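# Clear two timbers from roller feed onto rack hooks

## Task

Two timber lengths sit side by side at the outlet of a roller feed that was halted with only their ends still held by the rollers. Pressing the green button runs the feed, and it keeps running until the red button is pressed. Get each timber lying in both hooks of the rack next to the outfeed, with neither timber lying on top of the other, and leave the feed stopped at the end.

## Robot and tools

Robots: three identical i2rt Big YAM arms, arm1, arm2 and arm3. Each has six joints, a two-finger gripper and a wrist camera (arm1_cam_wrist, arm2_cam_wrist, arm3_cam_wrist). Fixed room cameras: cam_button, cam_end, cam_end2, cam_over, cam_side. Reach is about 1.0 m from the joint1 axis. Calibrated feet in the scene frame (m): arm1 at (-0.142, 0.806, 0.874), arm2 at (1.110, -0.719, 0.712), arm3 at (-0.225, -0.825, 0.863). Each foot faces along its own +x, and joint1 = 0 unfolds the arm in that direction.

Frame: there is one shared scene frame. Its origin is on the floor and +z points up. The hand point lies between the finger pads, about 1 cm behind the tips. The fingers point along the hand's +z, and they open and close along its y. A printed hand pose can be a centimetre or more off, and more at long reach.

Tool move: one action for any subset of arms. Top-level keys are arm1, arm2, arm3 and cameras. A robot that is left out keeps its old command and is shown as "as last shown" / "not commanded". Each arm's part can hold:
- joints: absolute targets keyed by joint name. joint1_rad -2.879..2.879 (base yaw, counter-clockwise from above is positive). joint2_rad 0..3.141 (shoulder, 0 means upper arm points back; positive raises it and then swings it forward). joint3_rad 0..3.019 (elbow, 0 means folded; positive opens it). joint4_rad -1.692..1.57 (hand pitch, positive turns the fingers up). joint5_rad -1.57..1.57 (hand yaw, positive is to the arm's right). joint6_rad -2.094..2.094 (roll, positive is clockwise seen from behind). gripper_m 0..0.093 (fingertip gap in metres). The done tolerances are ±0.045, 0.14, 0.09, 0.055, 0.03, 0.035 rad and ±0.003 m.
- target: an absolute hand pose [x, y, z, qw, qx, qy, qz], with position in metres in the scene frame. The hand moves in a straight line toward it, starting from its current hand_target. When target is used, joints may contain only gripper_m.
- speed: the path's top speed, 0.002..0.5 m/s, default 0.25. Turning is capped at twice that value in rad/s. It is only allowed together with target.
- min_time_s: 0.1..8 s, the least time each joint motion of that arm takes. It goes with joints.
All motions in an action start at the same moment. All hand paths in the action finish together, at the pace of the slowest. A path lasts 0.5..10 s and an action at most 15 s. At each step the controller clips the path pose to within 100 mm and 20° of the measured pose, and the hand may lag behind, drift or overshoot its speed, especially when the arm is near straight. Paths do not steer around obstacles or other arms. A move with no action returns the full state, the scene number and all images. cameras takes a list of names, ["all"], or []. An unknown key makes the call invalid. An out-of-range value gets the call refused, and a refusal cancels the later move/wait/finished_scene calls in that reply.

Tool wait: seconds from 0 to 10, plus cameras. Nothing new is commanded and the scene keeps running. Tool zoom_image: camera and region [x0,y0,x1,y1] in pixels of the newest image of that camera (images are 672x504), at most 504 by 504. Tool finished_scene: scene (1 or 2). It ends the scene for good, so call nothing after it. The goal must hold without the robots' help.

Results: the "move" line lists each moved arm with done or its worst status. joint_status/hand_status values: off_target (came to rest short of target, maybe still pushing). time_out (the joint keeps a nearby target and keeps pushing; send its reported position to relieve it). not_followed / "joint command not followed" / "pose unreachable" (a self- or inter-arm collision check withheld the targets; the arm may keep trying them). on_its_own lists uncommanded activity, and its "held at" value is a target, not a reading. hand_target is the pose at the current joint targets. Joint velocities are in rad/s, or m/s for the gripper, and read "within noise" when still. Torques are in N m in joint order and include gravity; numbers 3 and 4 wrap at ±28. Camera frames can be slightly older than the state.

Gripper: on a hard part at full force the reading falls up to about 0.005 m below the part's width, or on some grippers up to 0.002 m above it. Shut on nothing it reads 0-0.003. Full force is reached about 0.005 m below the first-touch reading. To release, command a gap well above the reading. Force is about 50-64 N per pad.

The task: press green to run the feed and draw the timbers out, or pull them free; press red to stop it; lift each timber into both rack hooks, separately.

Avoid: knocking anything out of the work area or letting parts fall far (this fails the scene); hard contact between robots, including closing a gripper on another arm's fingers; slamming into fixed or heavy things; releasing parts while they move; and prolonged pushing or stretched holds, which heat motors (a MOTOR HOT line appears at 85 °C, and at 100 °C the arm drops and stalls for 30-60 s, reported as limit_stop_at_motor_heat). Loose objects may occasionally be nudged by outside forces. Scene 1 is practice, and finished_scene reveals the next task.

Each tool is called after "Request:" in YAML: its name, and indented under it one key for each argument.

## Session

Request:
move:
  arm1: {"target": [-0.1, 0.108, 0.87, 0, 1, 0, 0], "speed": 0.3}
  arm3: {"target": [-0.1, -0.115, 0.87, 0, 1, 0, 0], "speed": 0.3}
  arm2: {"target": [0.982, -0.374, 0.86, 0, 0.7071, -0.7071, 0], "speed": 0.3, "joints": {"gripper_m": 0.0}}
  cameras: ["all"]

Request:
zoom_image:
  camera: "cam_over"
  region: [220, 160, 620, 360]

Scene clock: 3.77 s.
Joint torques (N m): arm1=[0.91 -21.19 13.35 -0.34 -0.1 0.05] | arm2=[-3.14 -9.52 8.79 0.49 -0.06 0.24] | arm3=[-1.08 -18.14 11.78 0.21 -0.07 -0.06]
Heat: arm1: hottest joint2_rad 23 °C; arm2: hottest joint3_rad 23 °C; arm3: hottest joint3_rad 23 °C.
move: arm1 off_target; arm2 off_target; arm3 off_target
Joint velocities: within noise
arm1.joint_positions: joint1_rad=-0.057 joint2_rad=+2.340 joint3_rad=+2.008 joint4_rad=-1.268 joint5_rad=+0.004 joint6_rad=+1.625 gripper_m=+0.09396
arm1.joint_status: not commanded
arm1.hand: x=-0.1046 y=+0.1196 z=+0.8646 quat_wxyz=(+0.009, -1.000, -0.001, +0.002) (m; scene frame)
arm1.hand_target: x=-0.1001 y=+0.1085 z=+0.8700 quat_wxyz=(+0.000, -1.000, +0.000, +0.000) (m; scene frame)
arm1.hand_status: off_target (0.014 m and 1.1 deg from the pose sent, 0.721 m and 66.6 deg at the start)
arm2.joint_positions: joint1_rad=+0.130 joint2_rad=+1.353 joint3_rad=+1.013 joint4_rad=-1.266 joint5_rad=-0.013 joint6_rad=+0.334 gripper_m=+0.00051
arm2.joint_status: all done
arm2.hand: x=+0.9824 y=-0.3849 z=+0.8520 quat_wxyz=(+0.007, +0.714, -0.700, +0.016) (m; scene frame)
arm2.hand_target: x=+0.9821 y=-0.3743 z=+0.8602 quat_wxyz=(+0.000, +0.707, -0.707, +0.000) (m; scene frame)
arm2.hand_status: off_target (0.014 m and 2.3 deg from the pose sent, 0.440 m and 78.2 deg at the start)
arm3.joint_positions: joint1_rad=-0.070 joint2_rad=+2.390 joint3_rad=+2.146 joint4_rad=-1.351 joint5_rad=-0.002 joint6_rad=-1.734 gripper_m=+0.09396
arm3.joint_status: not commanded
arm3.hand: x=-0.0970 y=-0.1269 z=+0.8707 quat_wxyz=(+0.005, +1.000, -0.009, -0.003) (m; scene frame)
arm3.hand_target: x=-0.1002 y=-0.1156 z=+0.8700 quat_wxyz=(-0.001, +1.000, +0.000, +0.000) (m; scene frame)
arm3.hand_status: off_target (0.012 m and 1.2 deg from the pose sent, 0.746 m and 78.0 deg at the start)
pictures: arm1_cam_wrist, arm2_cam_wrist, arm3_cam_wrist, cam_button, cam_end, cam_end2, cam_over, cam_side

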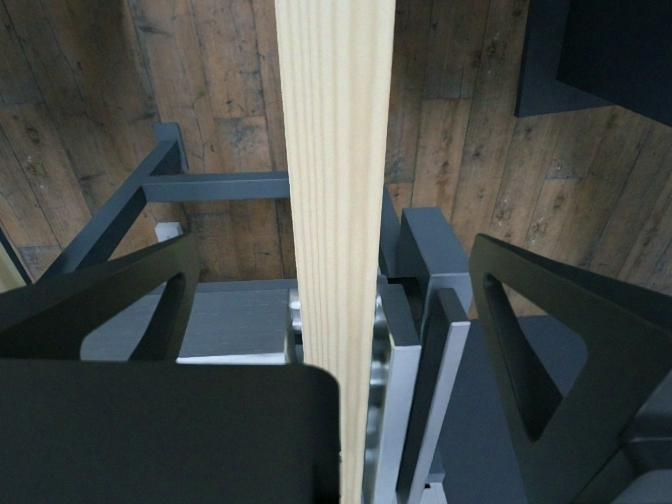

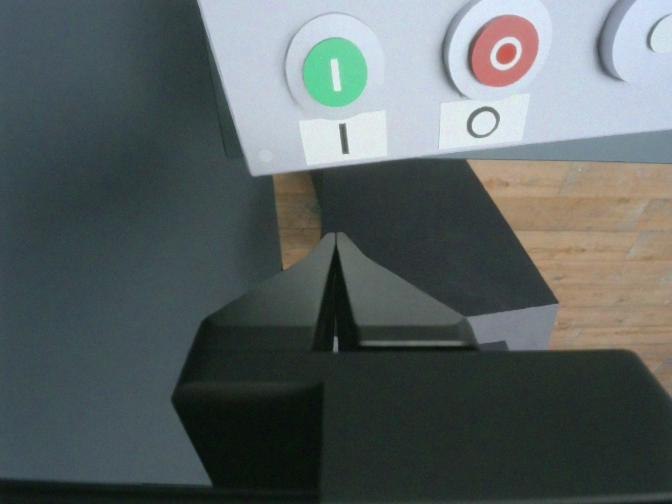

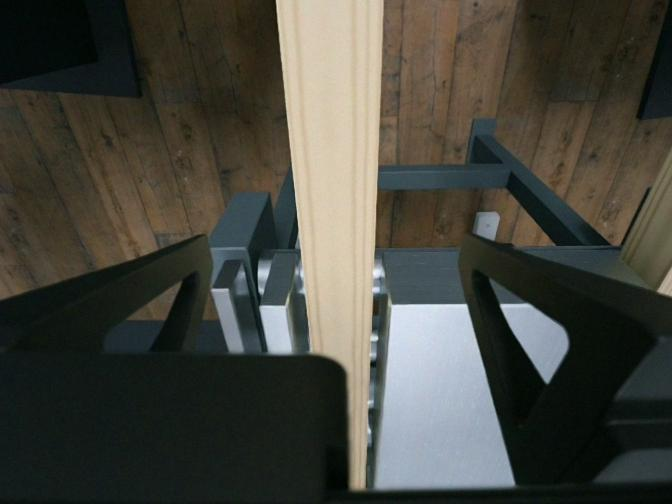

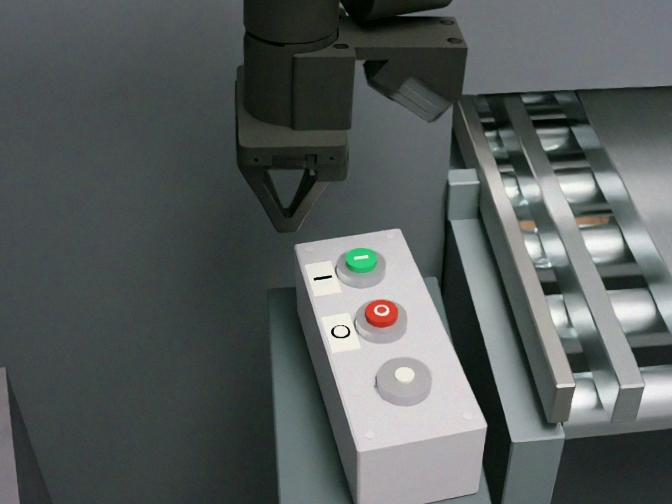

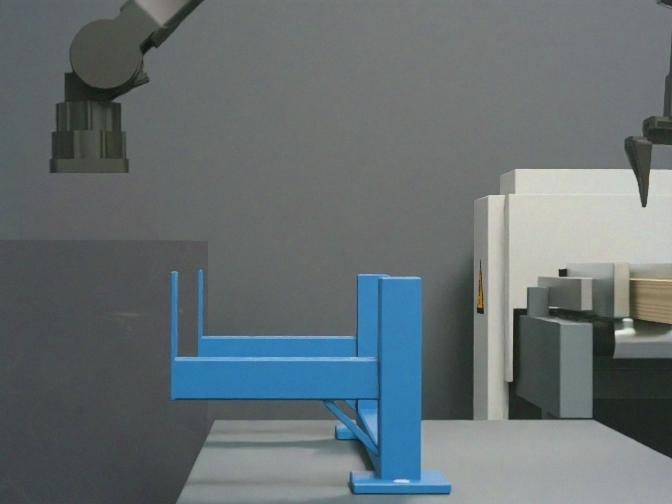

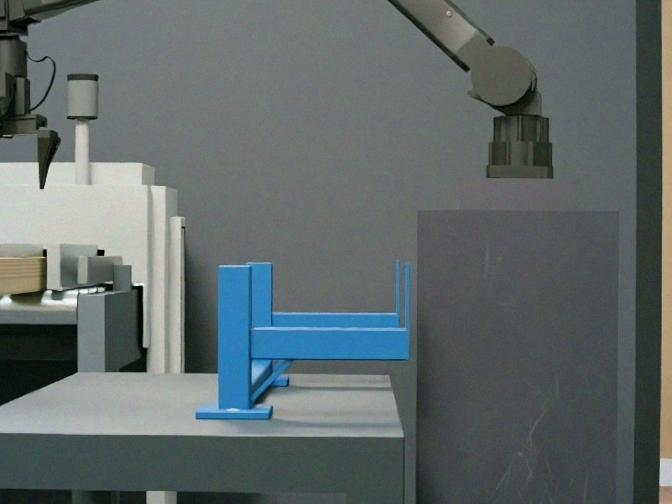

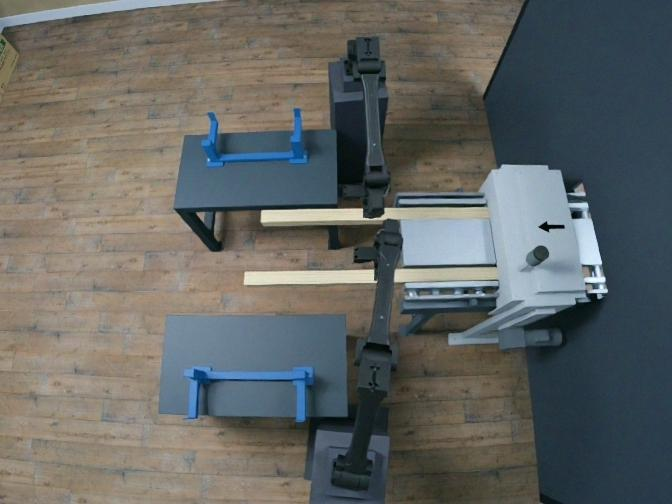

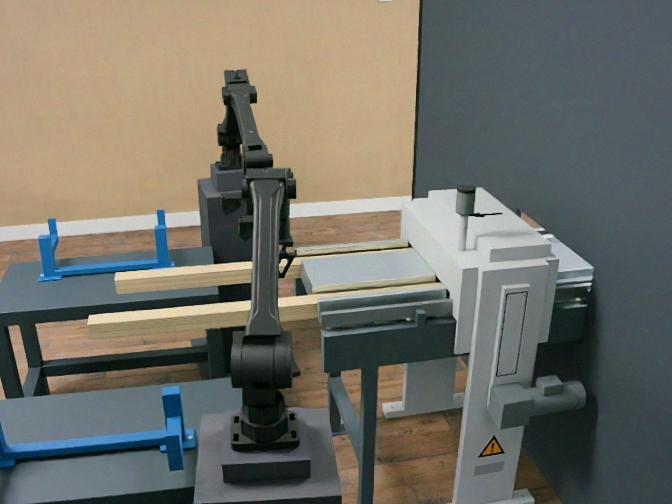

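Scaled by 1.260 from the camera's 672x504 image, which has a finer 960x720 frame.

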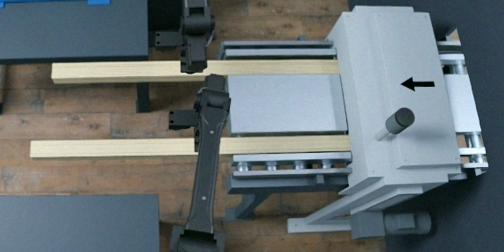

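Request:
move:
  arm1: {"target": [-0.078, 0.126, 0.725, 0, 1, 0, 0], "speed": 0.12}
  arm3: {"target": [-0.102, -0.132, 0.714, 0, 1, 0, 0], "speed": 0.12}
  arm2: {"target": [0.981, -0.327, 0.84, 0, 0.7071, -0.7071, 0]}

Request:
move:
  arm1: {"joints": {"gripper_m": 0.035}}
  arm3: {"joints": {"gripper_m": 0.035}}
  cameras: ["arm1_cam_wrist","arm2_cam_wrist","arm3_cam_wrist","cam_button","cam_end","cam_end2","cam_over"]

Scene clock: 42.20 s.
Joint torques (N m): arm1=[1.26 -21.01 8.69 0.55 -0.08 0.07] | arm2=[-3.31 -10.23 11.19 0.44 -0.03 0.02] | arm3=[-1.26 -19.43 7.92 0.95 -0.07 -0.06]
Heat: arm1: hottest joint2_rad 27 °C; arm2: hottest joint3_rad 27 °C; arm3: hottest joint3_rad 29 °C.
move: arm1 off_target; arm2 off_target; arm3 off_target
Joint velocities: within noise
arm1.joint_positions: joint1_rad=-0.027 joint2_rad=+2.484 joint3_rad=+1.911 joint4_rad=-1.007 joint5_rad=+0.003 joint6_rad=+1.658 gripper_m=+0.09396
arm1.joint_status: not commanded
arm1.hand: x=-0.0843 y=+0.1255 z=+0.7348 quat_wxyz=(-0.001, -1.000, +0.001, +0.001) (m; scene frame)
arm1.hand_target: x=-0.0780 y=+0.1262 z=+0.7252 quat_wxyz=(+0.000, -1.000, +0.000, +0.000) (m; scene frame)
arm1.hand_status: off_target (0.012 m and 0.2 deg from the pose sent, 0.142 m and 1.1 deg at the start)
arm2.joint_positions: joint1_rad=+0.096 joint2_rad=+1.473 joint3_rad=+1.056 joint4_rad=-1.214 joint5_rad=-0.013 joint6_rad=+0.320 gripper_m=+0.00051
arm2.joint_status: not commanded
arm2.hand: x=+0.9853 y=-0.3533 z=+0.8244 quat_wxyz=(+0.012, +0.707, -0.707, +0.027) (m; scene frame)
arm2.hand_target: x=+0.9815 y=-0.3282 z=+0.8406 quat_wxyz=(+0.000, +0.707, -0.707, +0.000) (m; scene frame)
arm2.hand_status: off_target (0.031 m and 3.4 deg from the pose sent, 0.059 m and 2.3 deg at the start)
arm3.joint_positions: joint1_rad=-0.070 joint2_rad=+2.534 joint3_rad=+2.023 joint4_rad=-1.065 joint5_rad=-0.002 joint6_rad=-1.736 gripper_m=+0.09396
arm3.joint_status: not commanded
arm3.hand: x=-0.0981 y=-0.1314 z=+0.7273 quat_wxyz=(-0.004, +1.000, -0.008, -0.001) (m; scene frame)
arm3.hand_target: x=-0.1021 y=-0.1324 z=+0.7141 quat_wxyz=(+0.000, +1.000, +0.000, +0.000) (m; scene frame)
arm3.hand_status: off_target (0.014 m and 1.0 deg from the pose sent, 0.157 m and 1.2 deg at the start)
pictures: none

Scene clock: 42.90 s.
Joint torques (N m): arm1=[1.03 -20.95 8.79 0.32 -0.08 0.09] | arm2=[-3.25 -10.23 11.21 0.44 -0.03 0.03] | arm3=[-1.38 -18.84 7.73 0.65 -0.11 0.03]
Heat: arm1: hottest joint2_rad 27 °C; arm2: hottest joint3_rad 27 °C; arm3: hottest joint3_rad 29 °C.
move: arm1 off_target; arm3 off_target
Joint velocities: within noise
arm1.joint_positions: joint1_rad=-0.027 joint2_rad=+2.484 joint3_rad=+1.911 joint4_rad=-1.001 joint5_rad=+0.003 joint6_rad=+1.653 gripper_m=+0.04880
arm1.joint_status: gripper_m off_target (ended at +0.04883, target +0.03500)
arm1.hand: x=-0.0841 y=+0.1239 z=+0.7348 quat_wxyz=(-0.005, -1.000, -0.002, +0.001) (m; scene frame)
arm1.hand_target: x=-0.0779 y=+0.1262 z=+0.7252 quat_wxyz=(+0.000, -1.000, +0.000, +0.000) (m; scene frame)
arm1.hand_status: not commanded
arm2: as last shown
arm3.joint_positions: joint1_rad=-0.070 joint2_rad=+2.535 joint3_rad=+2.023 joint4_rad=-1.057 joint5_rad=+0.000 joint6_rad=-1.744 gripper_m=+0.05077
arm3.joint_status: gripper_m off_target (ended at +0.05080, target +0.03500)
arm3.hand: x=-0.0978 y=-0.1295 z=+0.7271 quat_wxyz=(-0.007, +1.000, -0.004, +0.000) (m; scene frame)
arm3.hand_target: x=-0.1020 y=-0.1324 z=+0.7141 quat_wxyz=(+0.000, +1.000, +0.000, +0.000) (m; scene frame)
arm3.hand_status: not commanded
pictures: arm1_cam_wrist, arm2_cam_wrist, arm3_cam_wrist, cam_button, cam_end, cam_end2, cam_over

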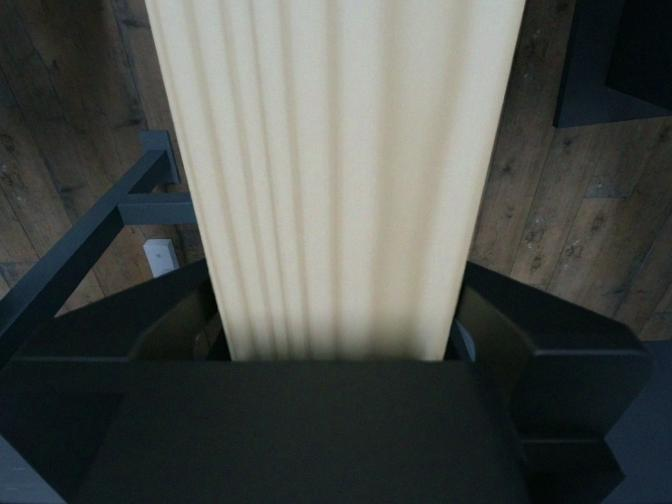

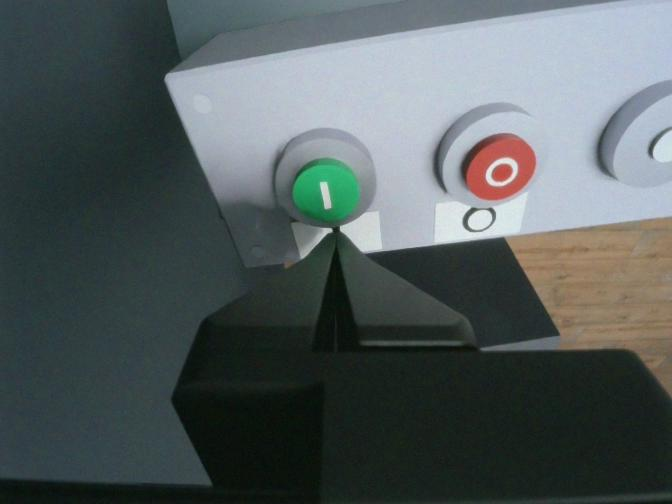

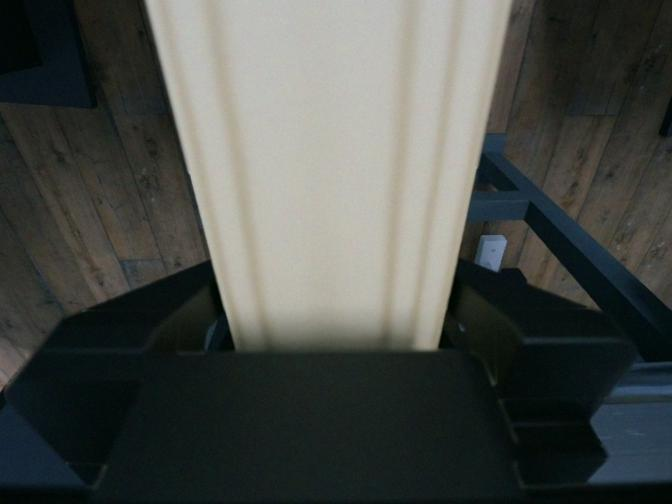

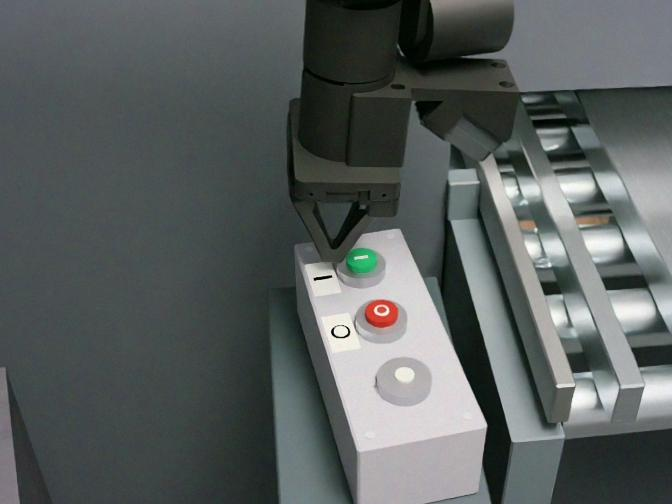

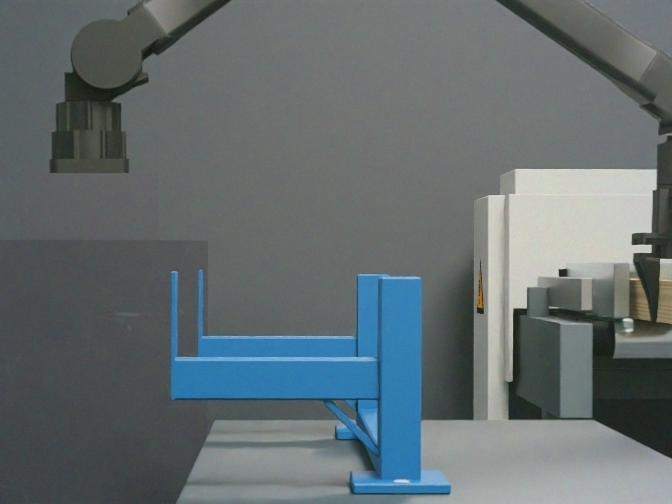

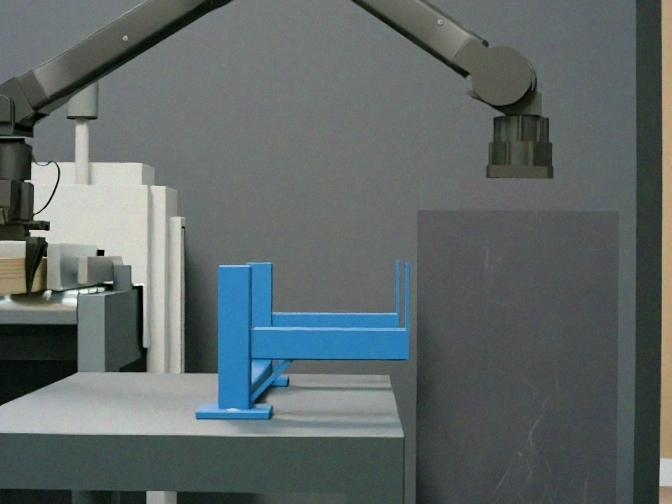

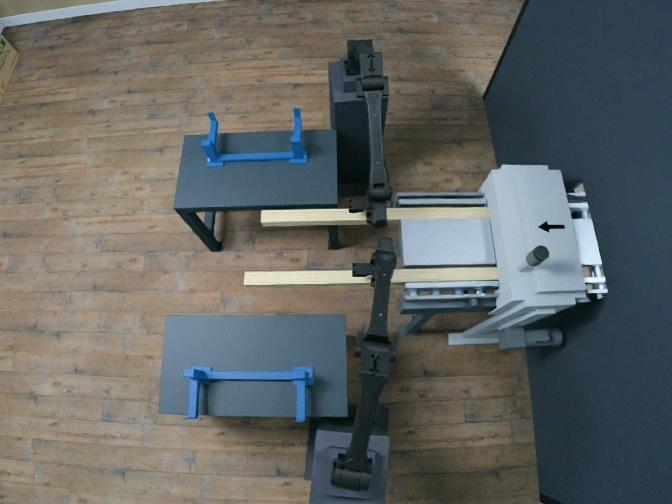

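Request:
move:
  arm2: {"target": [0.978, -0.313, 0.846, 0, 0.7071, -0.7071, 0]}
  cameras: ["arm2_cam_wrist"]

Scene clock: 58.53 s.
Joint torques (N m): arm1=[1.14 -21.19 8.76 0.34 -0.08 0.1] | arm2=[-3.31 -10.75 11.33 -0.18 -0.03 0.03] | arm3=[-1.32 -18.73 7.75 0.66 -0.11 0.02]
Heat: arm1: hottest joint2_rad 27 °C; arm2: hottest joint3_rad 28 °C; arm3: hottest joint2_rad 30 °C.
move: arm2 off_target
Joint velocities: within noise
arm1, arm3: as last shown
arm2.joint_positions: joint1_rad=+0.092 joint2_rad=+1.502 joint3_rad=+1.105 joint4_rad=-1.214 joint5_rad=-0.013 joint6_rad=+0.316 gripper_m=+0.00051
arm2.joint_status: not commanded
arm2.hand: x=+0.9804 y=-0.3345 z=+0.8301 quat_wxyz=(+0.008, +0.707, -0.707, +0.018) (m; scene frame)
arm2.hand_target: x=+0.9784 y=-0.3140 z=+0.8462 quat_wxyz=(+0.000, +0.707, -0.707, +0.000) (m; scene frame)
arm2.hand_status: off_target (0.027 m and 2.2 deg from the pose sent, 0.046 m and 3.4 deg at the start)
pictures: arm2_cam_wrist

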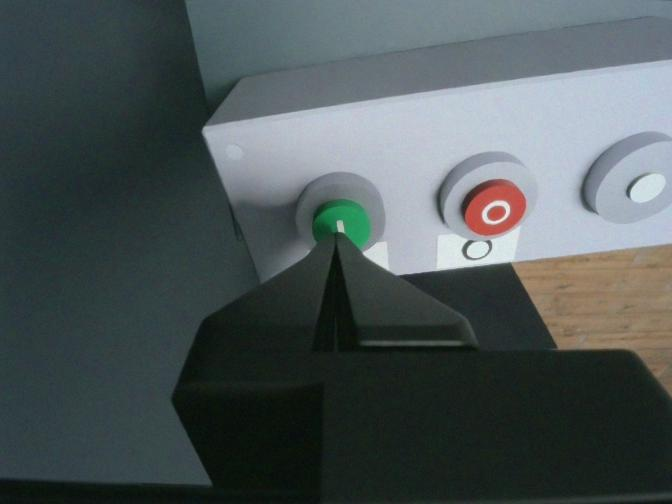

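Request:
move:
  arm2: {"target": [0.98, -0.319, 0.798, 0, 0.7071, -0.7071, 0], "speed": 0.1}
  cameras: ["cam_over"]

Request:
move:
  arm1: {"target": [-0.22, 0.128, 0.775, 0, 1, 0, 0], "speed": 0.07}
  arm3: {"target": [-0.24, -0.132, 0.77, 0, 1, 0, 0], "speed": 0.07}
  arm2: {"target": [1.0, -0.308, 0.846, 0, 0.7071, -0.7071, 0]}
  cameras: ["cam_over"]

Request:
move:
  arm1: {"target": [-0.28, 0.13, 0.83, 0, 1, 0, 0], "speed": 0.1}
  arm3: {"target": [-0.30, -0.132, 0.83, 0, 1, 0, 0], "speed": 0.1}
  arm2: {"target": [1.039, -0.309, 0.846, 0, 0.7071, -0.7071, 0]}
  cameras: ["arm2_cam_wrist","cam_over","cam_side","cam_button","cam_end2"]

Scene clock: 77.17 s.
Joint torques (N m): arm1=[5.01 -21.89 8.85 0.29 -0.6 0.47] | arm2=[-3.19 -9.82 5.5 0.73 0.02 0.05] | arm3=[-5.01 -19.43 7.71 0.7 0.33 -0.27]
Heat: arm1: hottest joint2_rad 27 °C; arm2: hottest joint3_rad 28 °C; arm3: hottest joint2_rad 31 °C.
move: arm2 off_target
Joint velocities: within noise
arm1.joint_positions: joint1_rad=-0.070 joint2_rad=+2.495 joint3_rad=+1.910 joint4_rad=-1.001 joint5_rad=+0.017 joint6_rad=+1.614 gripper_m=+0.04880
arm1.joint_status: not commanded
arm1.hand: x=-0.1159 y=+0.1252 z=+0.7275 quat_wxyz=(+0.001, -1.000, +0.000, +0.008) (m; scene frame)
arm1.hand_target: x=-0.0781 y=+0.1263 z=+0.7250 quat_wxyz=(+0.000, -1.000, +0.000, +0.000) (m; scene frame)
arm1.hand_status: not commanded
arm2.joint_positions: joint1_rad=+0.092 joint2_rad=+1.523 joint3_rad=+1.092 joint4_rad=-1.106 joint5_rad=-0.015 joint6_rad=+0.316 gripper_m=+0.00051
arm2.joint_status: not commanded
arm2.hand: x=+0.9737 y=-0.3144 z=+0.8172 quat_wxyz=(-0.008, +0.708, -0.706, -0.016) (m; scene frame)
arm2.hand_target: x=+0.9800 y=-0.3196 z=+0.7987 quat_wxyz=(+0.000, +0.707, -0.707, +0.000) (m; scene frame)
arm2.hand_status: off_target (0.021 m and 2.0 deg from the pose sent, 0.036 m and 2.2 deg at the start)
arm3.joint_positions: joint1_rad=-0.026 joint2_rad=+2.544 joint3_rad=+2.023 joint4_rad=-1.058 joint5_rad=-0.013 joint6_rad=-1.716 gripper_m=+0.05077
arm3.joint_status: not commanded
arm3.hand: x=-0.1310 y=-0.1273 z=+0.7205 quat_wxyz=(-0.003, +1.000, +0.004, -0.007) (m; scene frame)
arm3.hand_target: x=-0.1021 y=-0.1323 z=+0.7143 quat_wxyz=(+0.000, +1.000, +0.000, +0.000) (m; scene frame)
arm3.hand_status: not commanded
pictures: cam_over

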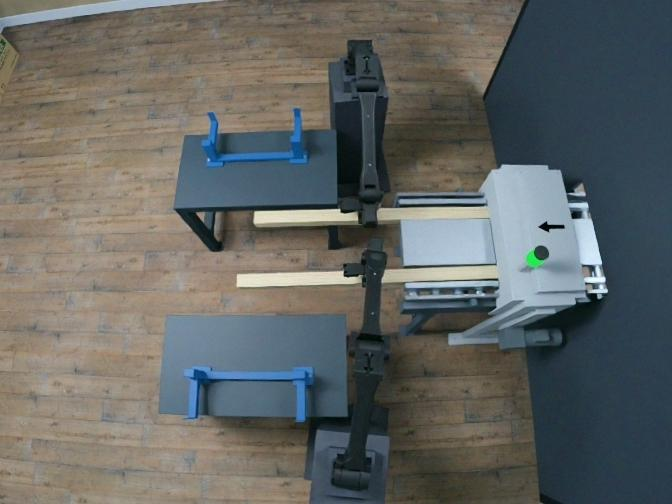

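Scene clock: 80.00 s.
Joint torques (N m): arm1=[-1.9 -27.75 10.5 -2.5 0.27 -0.54] | arm2=[-3.25 -12.75 11.14 -0.34 -0.04 0.02] | arm3=[-0.91 -27.22 7.84 -1.29 -0.42 0.69]
Heat: arm1: hottest joint2_rad 28 °C; arm2: hottest joint3_rad 29 °C; arm3: hottest joint2_rad 31 °C.
move: arm1 off_target; arm2 off_target; arm3 off_target
Joint velocities: within noise
arm1.joint_positions: joint1_rad=-0.202 joint2_rad=+2.497 joint3_rad=+1.875 joint4_rad=-1.005 joint5_rad=-0.002 joint6_rad=+1.520 gripper_m=+0.04880
arm1.joint_status: not commanded
arm1.hand: x=-0.2009 y=+0.1450 z=+0.7155 quat_wxyz=(+0.022, -1.000, +0.019, -0.003) (m; scene frame)
arm1.hand_target: x=-0.2198 y=+0.1291 z=+0.7726 quat_wxyz=(-0.001, -1.000, +0.001, +0.001) (m; scene frame)
arm1.hand_status: off_target (0.065 m and 3.3 deg from the pose sent, 0.114 m and 1.0 deg at the start)
arm2.joint_positions: joint1_rad=+0.039 joint2_rad=+1.523 joint3_rad=+1.102 joint4_rad=-1.210 joint5_rad=-0.013 joint6_rad=+0.264 gripper_m=+0.00051
arm2.joint_status: not commanded
arm2.hand: x=+1.0014 y=-0.3290 z=+0.8211 quat_wxyz=(+0.014, +0.707, -0.707, +0.026) (m; scene frame)
arm2.hand_target: x=+1.0004 y=-0.3092 z=+0.8461 quat_wxyz=(+0.000, +0.707, -0.707, +0.000) (m; scene frame)
arm2.hand_status: off_target (0.033 m and 3.4 deg from the pose sent, 0.040 m and 2.0 deg at the start)
arm3.joint_positions: joint1_rad=+0.123 joint2_rad=+2.547 joint3_rad=+1.948 joint4_rad=-1.049 joint5_rad=+0.003 joint6_rad=-1.614 gripper_m=+0.05077
arm3.joint_status: not commanded
arm3.hand: x=-0.2316 y=-0.1531 z=+0.6947 quat_wxyz=(+0.032, +0.999, +0.028, +0.002) (m; scene frame)
arm3.hand_target: x=-0.2398 y=-0.1330 z=+0.7662 quat_wxyz=(+0.000, +1.000, +0.001, -0.001) (m; scene frame)
arm3.hand_status: off_target (0.079 m and 4.9 deg from the pose sent, 0.120 m and 1.0 deg at the start)
pictures: cam_over

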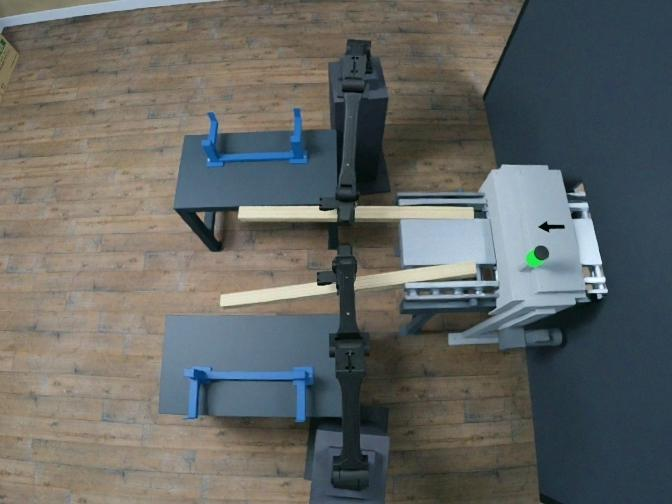

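Scene clock: 81.77 s.
Joint torques (N m): arm1=[-2.55 -28.92 12.85 -3.18 0.3 -0.74] | arm2=[-3.19 -12.86 9.48 -0.21 -0.05 0.02] | arm3=[-2.49 -27.81 10.44 -0.99 -0.21 0.77]
Heat: arm1: hottest joint2_rad 29 °C; arm2: hottest joint3_rad 29 °C; arm3: hottest joint2_rad 31 °C.
move: arm1 off_target; arm2 off_target; arm3 off_target
Joint velocities: within noise
arm1.joint_positions: joint1_rad=-0.279 joint2_rad=+2.454 joint3_rad=+1.900 joint4_rad=-1.091 joint5_rad=+0.001 joint6_rad=+1.456 gripper_m=+0.04880
arm1.joint_status: not commanded
arm1.hand: x=-0.2522 y=+0.1502 z=+0.7515 quat_wxyz=(+0.031, -0.999, +0.025, -0.005) (m; scene frame)
arm1.hand_target: x=-0.2793 y=+0.1323 z=+0.8269 quat_wxyz=(-0.002, -1.000, +0.001, +0.003) (m; scene frame)
arm1.hand_status: off_target (0.086 m and 4.6 deg from the pose sent, 0.140 m and 3.3 deg at the start; pose on its path clipped on 13 of 53 steps)
arm2.joint_positions: joint1_rad=-0.052 joint2_rad=+1.508 joint3_rad=+1.102 joint4_rad=-1.210 joint5_rad=-0.013 joint6_rad=+0.174 gripper_m=+0.00051
arm2.joint_status: not commanded
arm2.hand: x=+1.0373 y=-0.3206 z=+0.8277 quat_wxyz=(+0.011, +0.707, -0.707, +0.018) (m; scene frame)
arm2.hand_target: x=+1.0390 y=-0.3095 z=+0.8459 quat_wxyz=(+0.000, +0.707, -0.707, +0.000) (m; scene frame)
arm2.hand_status: off_target (0.022 m and 2.4 deg from the pose sent, 0.049 m and 3.4 deg at the start)
arm3.joint_positions: joint1_rad=+0.226 joint2_rad=+2.481 joint3_rad=+1.935 joint4_rad=-1.158 joint5_rad=-0.005 joint6_rad=-1.538 gripper_m=+0.05077
arm3.joint_status: not commanded
arm3.hand: x=-0.3009 y=-0.1715 z=+0.7363 quat_wxyz=(+0.060, +0.997, +0.041, +0.003) (m; scene frame)
arm3.hand_target: x=-0.2995 y=-0.1371 z=+0.8256 quat_wxyz=(-0.001, +1.000, +0.001, -0.002) (m; scene frame)
arm3.hand_status: off_target (0.102 m and 8.3 deg from the pose sent, 0.153 m and 4.9 deg at the start; pose on its path clipped on 43 of 53 steps)
pictures: arm2_cam_wrist, cam_button, cam_end2, cam_over, cam_side

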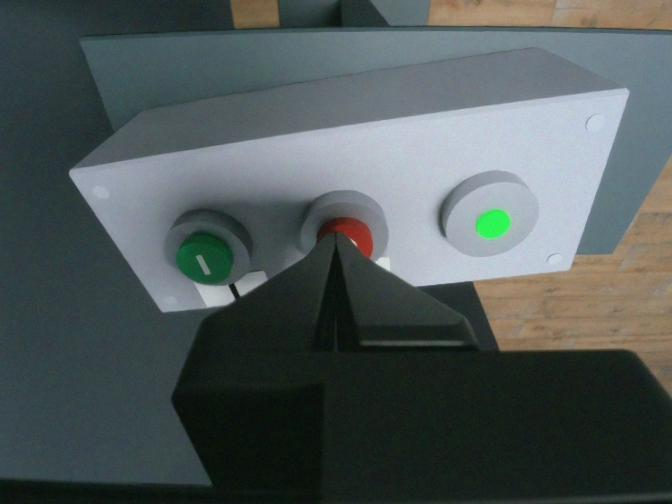

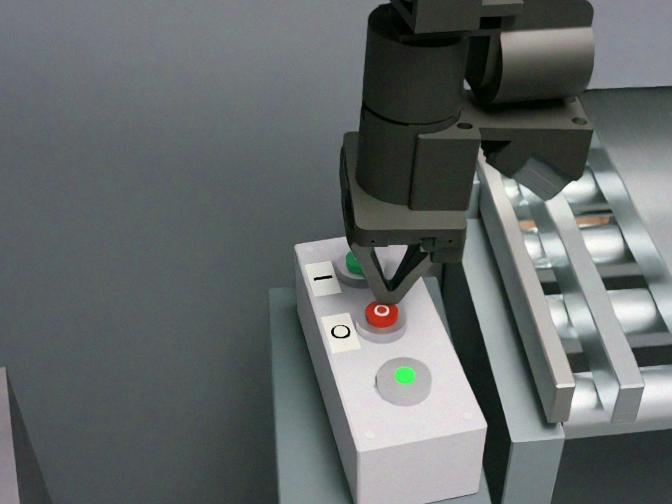

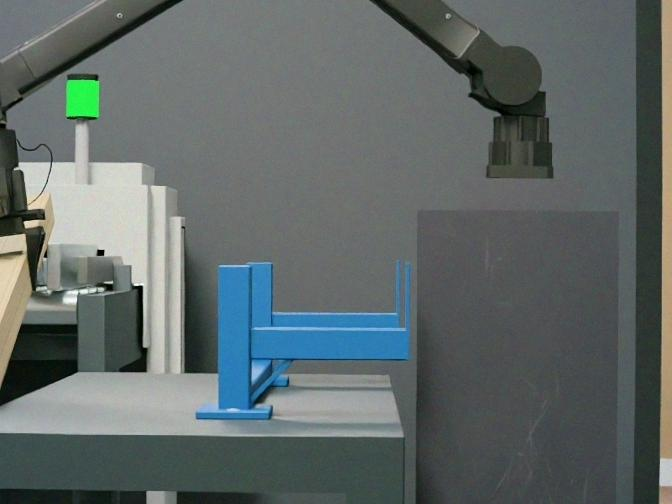

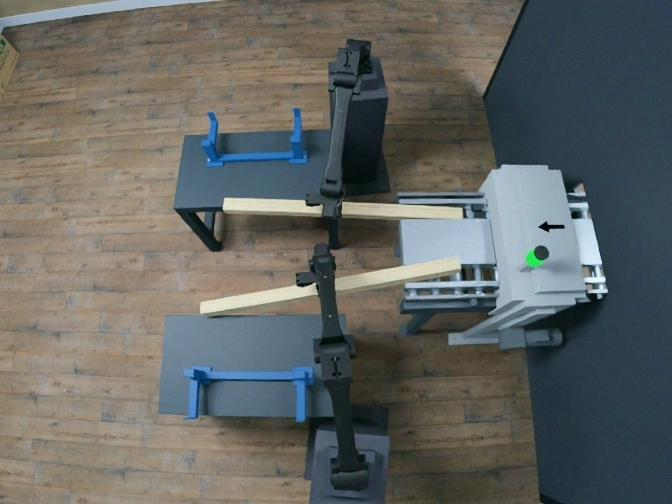

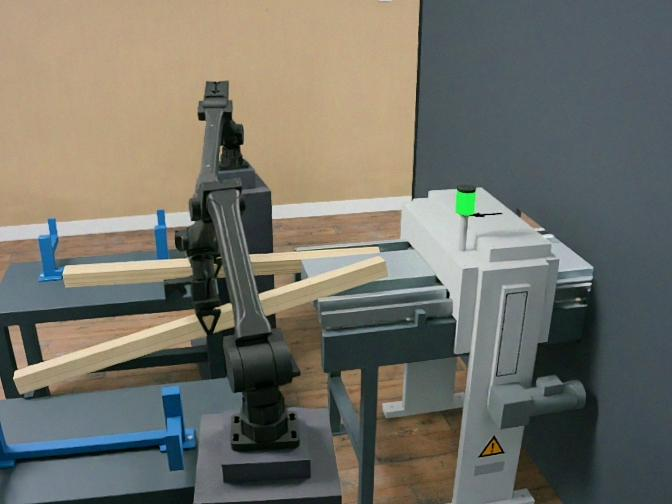

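Request:
move:
  arm1: {"target": [-0.32, 0.145, 0.92, 0, 1, 0, 0], "speed": 0.12}
  arm3: {"target": [-0.33, -0.145, 0.91, 0, 0.9936, 0, -0.113], "speed": 0.12}
  arm2: {"target": [1.041, -0.315, 0.797, 0, 0.7071, -0.7071, 0]}

Request:
move:
  arm1: {"target": [-0.34, 0.18, 0.95, 0, 1, 0, 0], "speed": 0.12}
  arm3: {"target": [-0.35, -0.18, 0.95, 0, 0.9936, 0, -0.113], "speed": 0.12}
  cameras: ["cam_button","cam_end","cam_end2","cam_over","cam_side"]

Scene clock: 96.70 s.
Joint torques (N m): arm1=[-3.14 -29.8 13.82 -3.67 0.25 -0.94] | arm2=[-3.19 -9.23 5.29 1.29 -0.05 0.02] | arm3=[-1.73 -27.34 11.17 -0.4 -0.68 0.06]
Heat: arm1: hottest joint2_rad 35 °C; arm2: hottest joint3_rad 30 °C; arm3: hottest joint3_rad 33 °C.
move: arm1 off_target; arm2 off_target; arm3 off_target
Joint velocities: within noise
arm1.joint_positions: joint1_rad=-0.326 joint2_rad=+2.365 joint3_rad=+1.918 joint4_rad=-1.203 joint5_rad=+0.005 joint6_rad=+1.427 gripper_m=+0.04880
arm1.joint_status: not commanded
arm1.hand: x=-0.2834 y=+0.1567 z=+0.8163 quat_wxyz=(+0.034, -0.999, +0.034, -0.005) (m; scene frame)
arm1.hand_target: x=-0.3149 y=+0.1489 z=+0.9050 quat_wxyz=(-0.003, -1.000, +0.002, +0.004) (m; scene frame)
arm1.hand_status: off_target (0.111 m and 5.5 deg from the pose sent, 0.182 m and 4.6 deg at the start; pose on its path clipped on 62 of 68 steps)
arm2.joint_positions: joint1_rad=-0.052 joint2_rad=+1.499 joint3_rad=+1.063 joint4_rad=-1.116 joint5_rad=-0.013 joint6_rad=+0.173 gripper_m=+0.00051
arm2.joint_status: not commanded
arm2.hand: x=+1.0360 y=-0.3126 z=+0.8173 quat_wxyz=(-0.007, +0.707, -0.707, -0.009) (m; scene frame)
arm2.hand_target: x=+1.0409 y=-0.3158 z=+0.7978 quat_wxyz=(+0.000, +0.707, -0.707, +0.000) (m; scene frame)
arm2.hand_status: off_target (0.021 m and 1.3 deg from the pose sent, 0.031 m and 2.4 deg at the start)
arm3.joint_positions: joint1_rad=+0.214 joint2_rad=+2.358 joint3_rad=+1.907 joint4_rad=-1.253 joint5_rad=-0.216 joint6_rad=-1.475 gripper_m=+0.05077
arm3.joint_status: not commanded
arm3.hand: x=-0.3288 y=-0.1820 z=+0.8120 quat_wxyz=(+0.070, +0.992, -0.002, -0.100) (m; scene frame)
arm3.hand_target: x=-0.3295 y=-0.1522 z=+0.9033 quat_wxyz=(+0.000, +0.994, +0.000, -0.113) (m; scene frame)
arm3.hand_status: off_target (0.105 m and 8.2 deg from the pose sent, 0.178 m and 15.7 deg at the start; pose on its path clipped on 66 of 68 steps)
pictures: none

Scene clock: 98.20 s.
Joint torques (N m): arm1=[-3.78 -29.04 11.45 -3.9 0.38 -1.13] | arm2=[-3.19 -9.29 5.27 1.29 -0.05 0.03] | arm3=[-1.49 -25.52 12.93 -0.4 -0.69 0.12]
Heat: arm1: hottest joint2_rad 36 °C; arm2: hottest joint3_rad 30 °C; arm3: hottest joint3_rad 33 °C.
move: arm1 off_target; arm3 off_target
Joint velocities: within noise
arm1.joint_positions: joint1_rad=-0.368 joint2_rad=+2.263 joint3_rad=+1.883 joint4_rad=-1.232 joint5_rad=+0.000 joint6_rad=+1.403 gripper_m=+0.04880
arm1.joint_status: not commanded
arm1.hand: x=-0.3086 y=+0.1678 z=+0.8699 quat_wxyz=(+0.015, -0.999, +0.043, -0.005) (m; scene frame)
arm1.hand_target: x=-0.3383 y=+0.1798 z=+0.9444 quat_wxyz=(-0.002, -1.000, +0.003, +0.003) (m; scene frame)
arm1.hand_status: off_target (0.087 m and 5.3 deg from the pose sent, 0.147 m and 5.5 deg at the start; pose on its path clipped on 23 of 45 steps)
arm2: as last shown
arm3.joint_positions: joint1_rad=+0.239 joint2_rad=+2.218 joint3_rad=+1.777 joint4_rad=-1.269 joint5_rad=-0.217 joint6_rad=-1.444 gripper_m=+0.05077
arm3.joint_status: not commanded
arm3.hand: x=-0.3399 y=-0.2189 z=+0.8571 quat_wxyz=(+0.076, +0.992, -0.006, -0.098) (m; scene frame)
arm3.hand_target: x=-0.3488 y=-0.1876 z=+0.9477 quat_wxyz=(+0.000, +0.994, +0.000, -0.114) (m; scene frame)
arm3.hand_status: off_target (0.101 m and 9.0 deg from the pose sent, 0.140 m and 8.2 deg at the start; pose on its path clipped on 43 of 45 steps)
pictures: cam_button, cam_end, cam_end2, cam_over, cam_side

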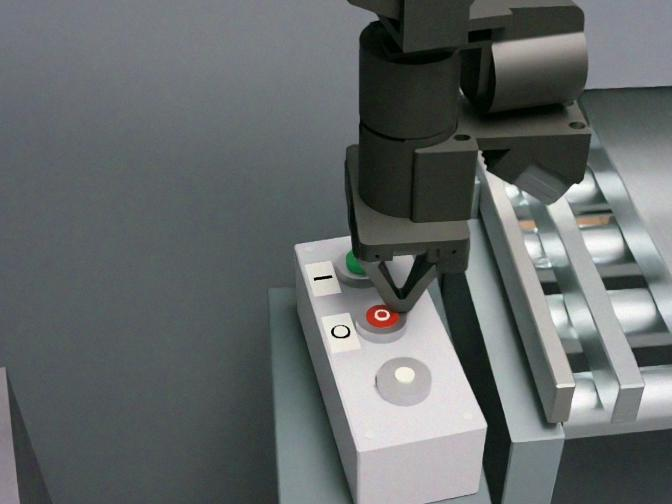

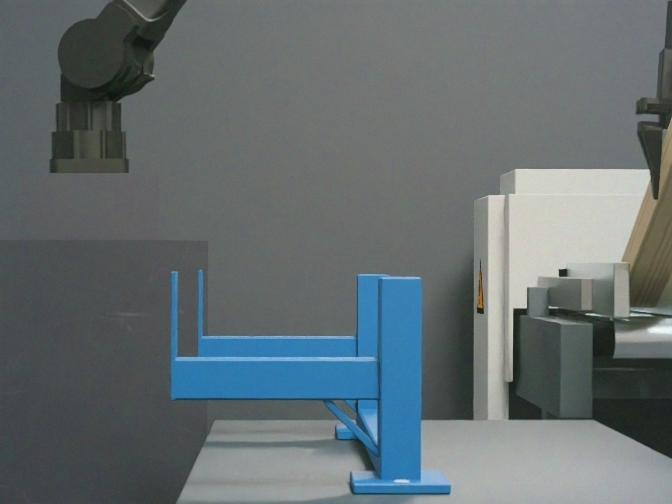

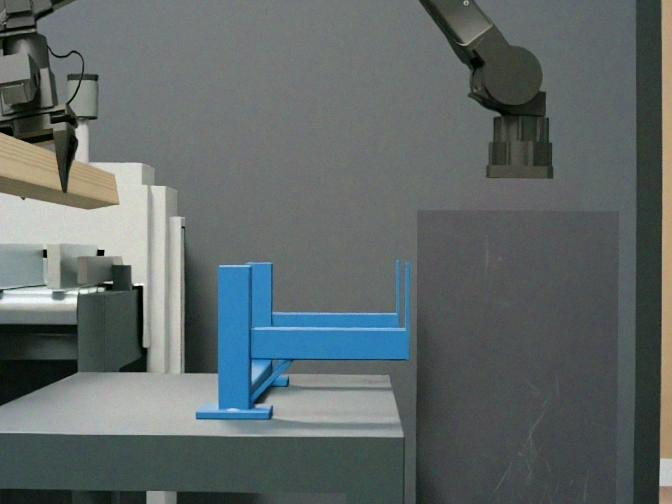

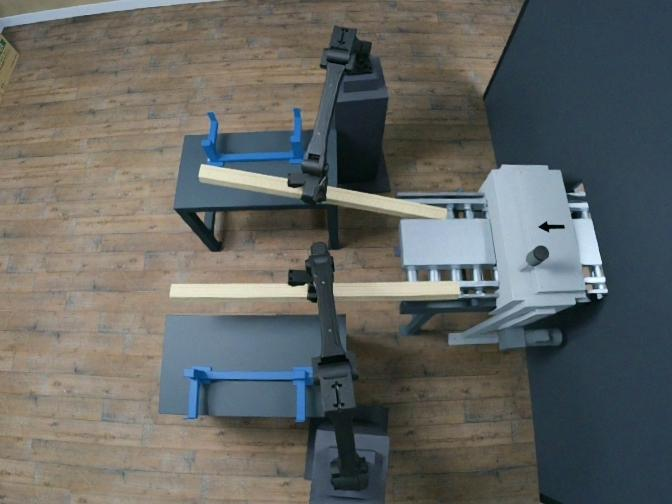

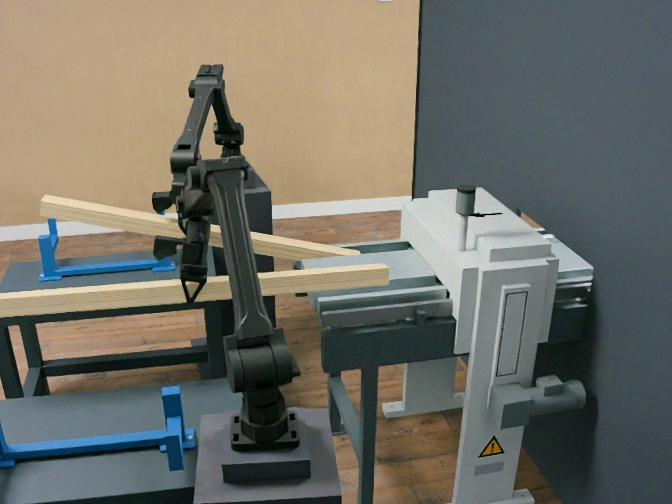

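Request:
move:
  arm1: {"target": [-0.36, 0.19, 1.02, 0, 0.9925, 0, 0.122], "speed": 0.15}
  arm3: {"target": [-0.62, -0.58, 0.92, 0, 0.9966, 0, -0.083], "speed": 0.15}
  arm2: {"target": [1.04, -0.32, 0.9, 0, 0.7071, -0.7071, 0]}
  cameras: ["cam_end","cam_end2","cam_over","cam_side"]

Scene clock: 132.93 s.
Joint torques (N m): arm1=[1.38 -28.51 16.24 -2.06 -0.89 -0.03] | arm2=[-3.14 -11.93 11.74 -0.34 -0.02 0.03] | arm3=[-2.14 -16.44 9.28 1.05 -0.31 0.11]
Heat: arm1: hottest joint2_rad 38 °C; arm2: hottest joint3_rad 29 °C; arm3: hottest joint3_rad 37 °C.
move: arm1 off_target; arm2 off_target; arm3 off_target
Joint velocities: within noise
arm1.joint_positions: joint1_rad=-0.517 joint2_rad=+2.262 joint3_rad=+1.954 joint4_rad=-1.516 joint5_rad=-0.197 joint6_rad=+1.174 gripper_m=+0.04903
arm1.joint_status: not commanded
arm1.hand: x=-0.3539 y=+0.2252 z=+0.9066 quat_wxyz=(+0.072, -0.987, +0.015, -0.140) (m; scene frame)
arm1.hand_target: x=-0.3564 y=+0.2025 z=+0.9994 quat_wxyz=(+0.000, -0.993, -0.001, -0.121) (m; scene frame)
arm1.hand_status: off_target (0.119 m and 8.7 deg from the pose sent, 0.160 m and 14.4 deg at the start; pose on its path clipped on 107 of 131 steps)
arm2.joint_positions: joint1_rad=-0.052 joint2_rad=+1.435 joint3_rad=+1.148 joint4_rad=-1.351 joint5_rad=-0.013 joint6_rad=+0.173 gripper_m=+0.00051
arm2.joint_status: not commanded
arm2.hand: x=+1.0397 y=-0.3385 z=+0.8727 quat_wxyz=(+0.018, +0.706, -0.707, +0.026) (m; scene frame)
arm2.hand_target: x=+1.0402 y=-0.3214 z=+0.8999 quat_wxyz=(+0.000, +0.707, -0.707, +0.000) (m; scene frame)
arm2.hand_status: off_target (0.033 m and 3.7 deg from the pose sent, 0.083 m and 1.3 deg at the start)
arm3.joint_positions: joint1_rad=+1.090 joint2_rad=+1.697 joint3_rad=+1.016 joint4_rad=-0.881 joint5_rad=-0.100 joint6_rad=-0.593 gripper_m=+0.05077
arm3.joint_status: not commanded
arm3.hand: x=-0.5962 y=-0.5962 z=+0.8753 quat_wxyz=(+0.033, +0.999, +0.001, -0.031) (m; scene frame)
arm3.hand_target: x=-0.6182 y=-0.5812 z=+0.9197 quat_wxyz=(+0.000, +0.997, +0.000, -0.083) (m; scene frame)
arm3.hand_status: off_target (0.053 m and 7.0 deg from the pose sent, 0.461 m and 9.0 deg at the start)
pictures: cam_end, cam_end2, cam_over, cam_side

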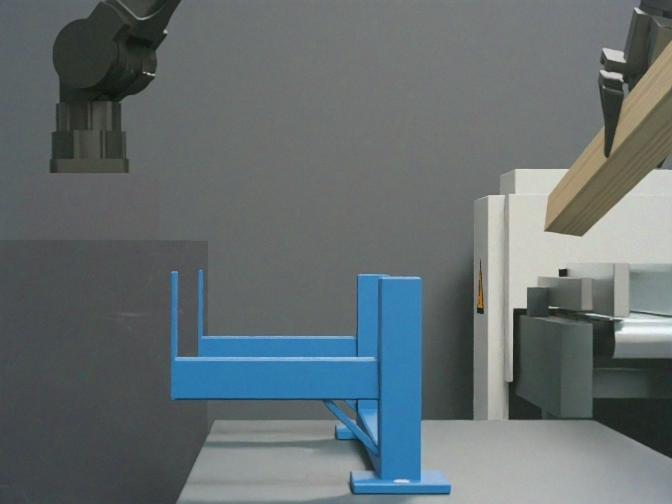

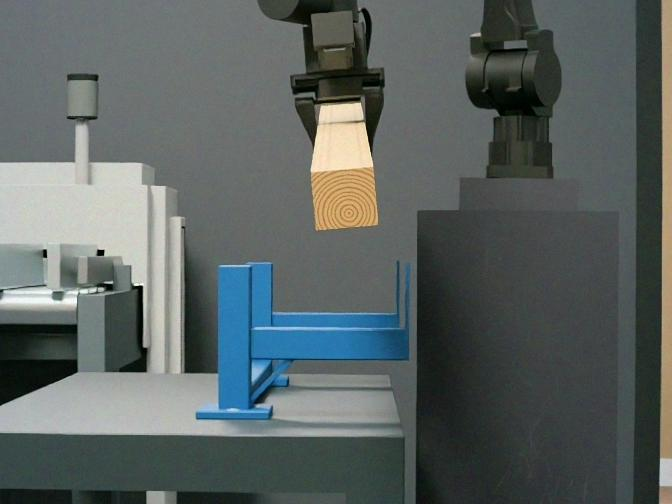

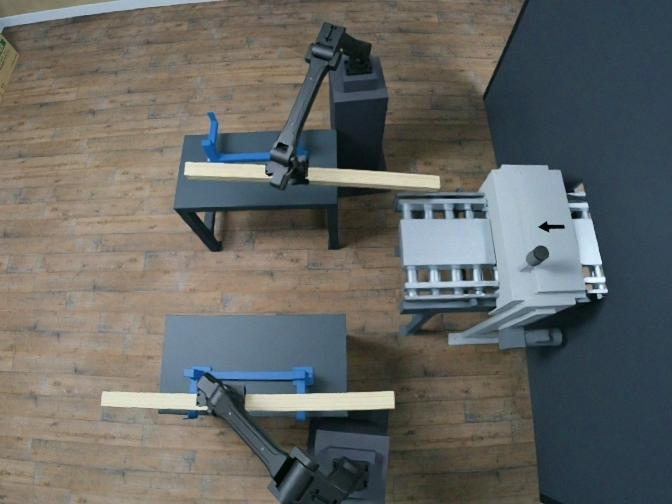

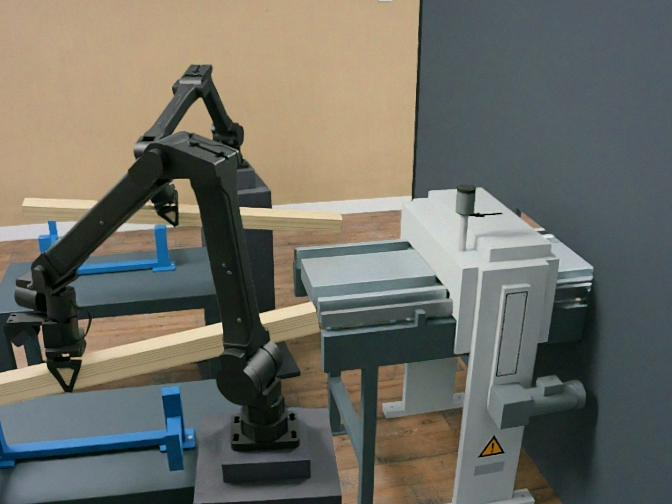

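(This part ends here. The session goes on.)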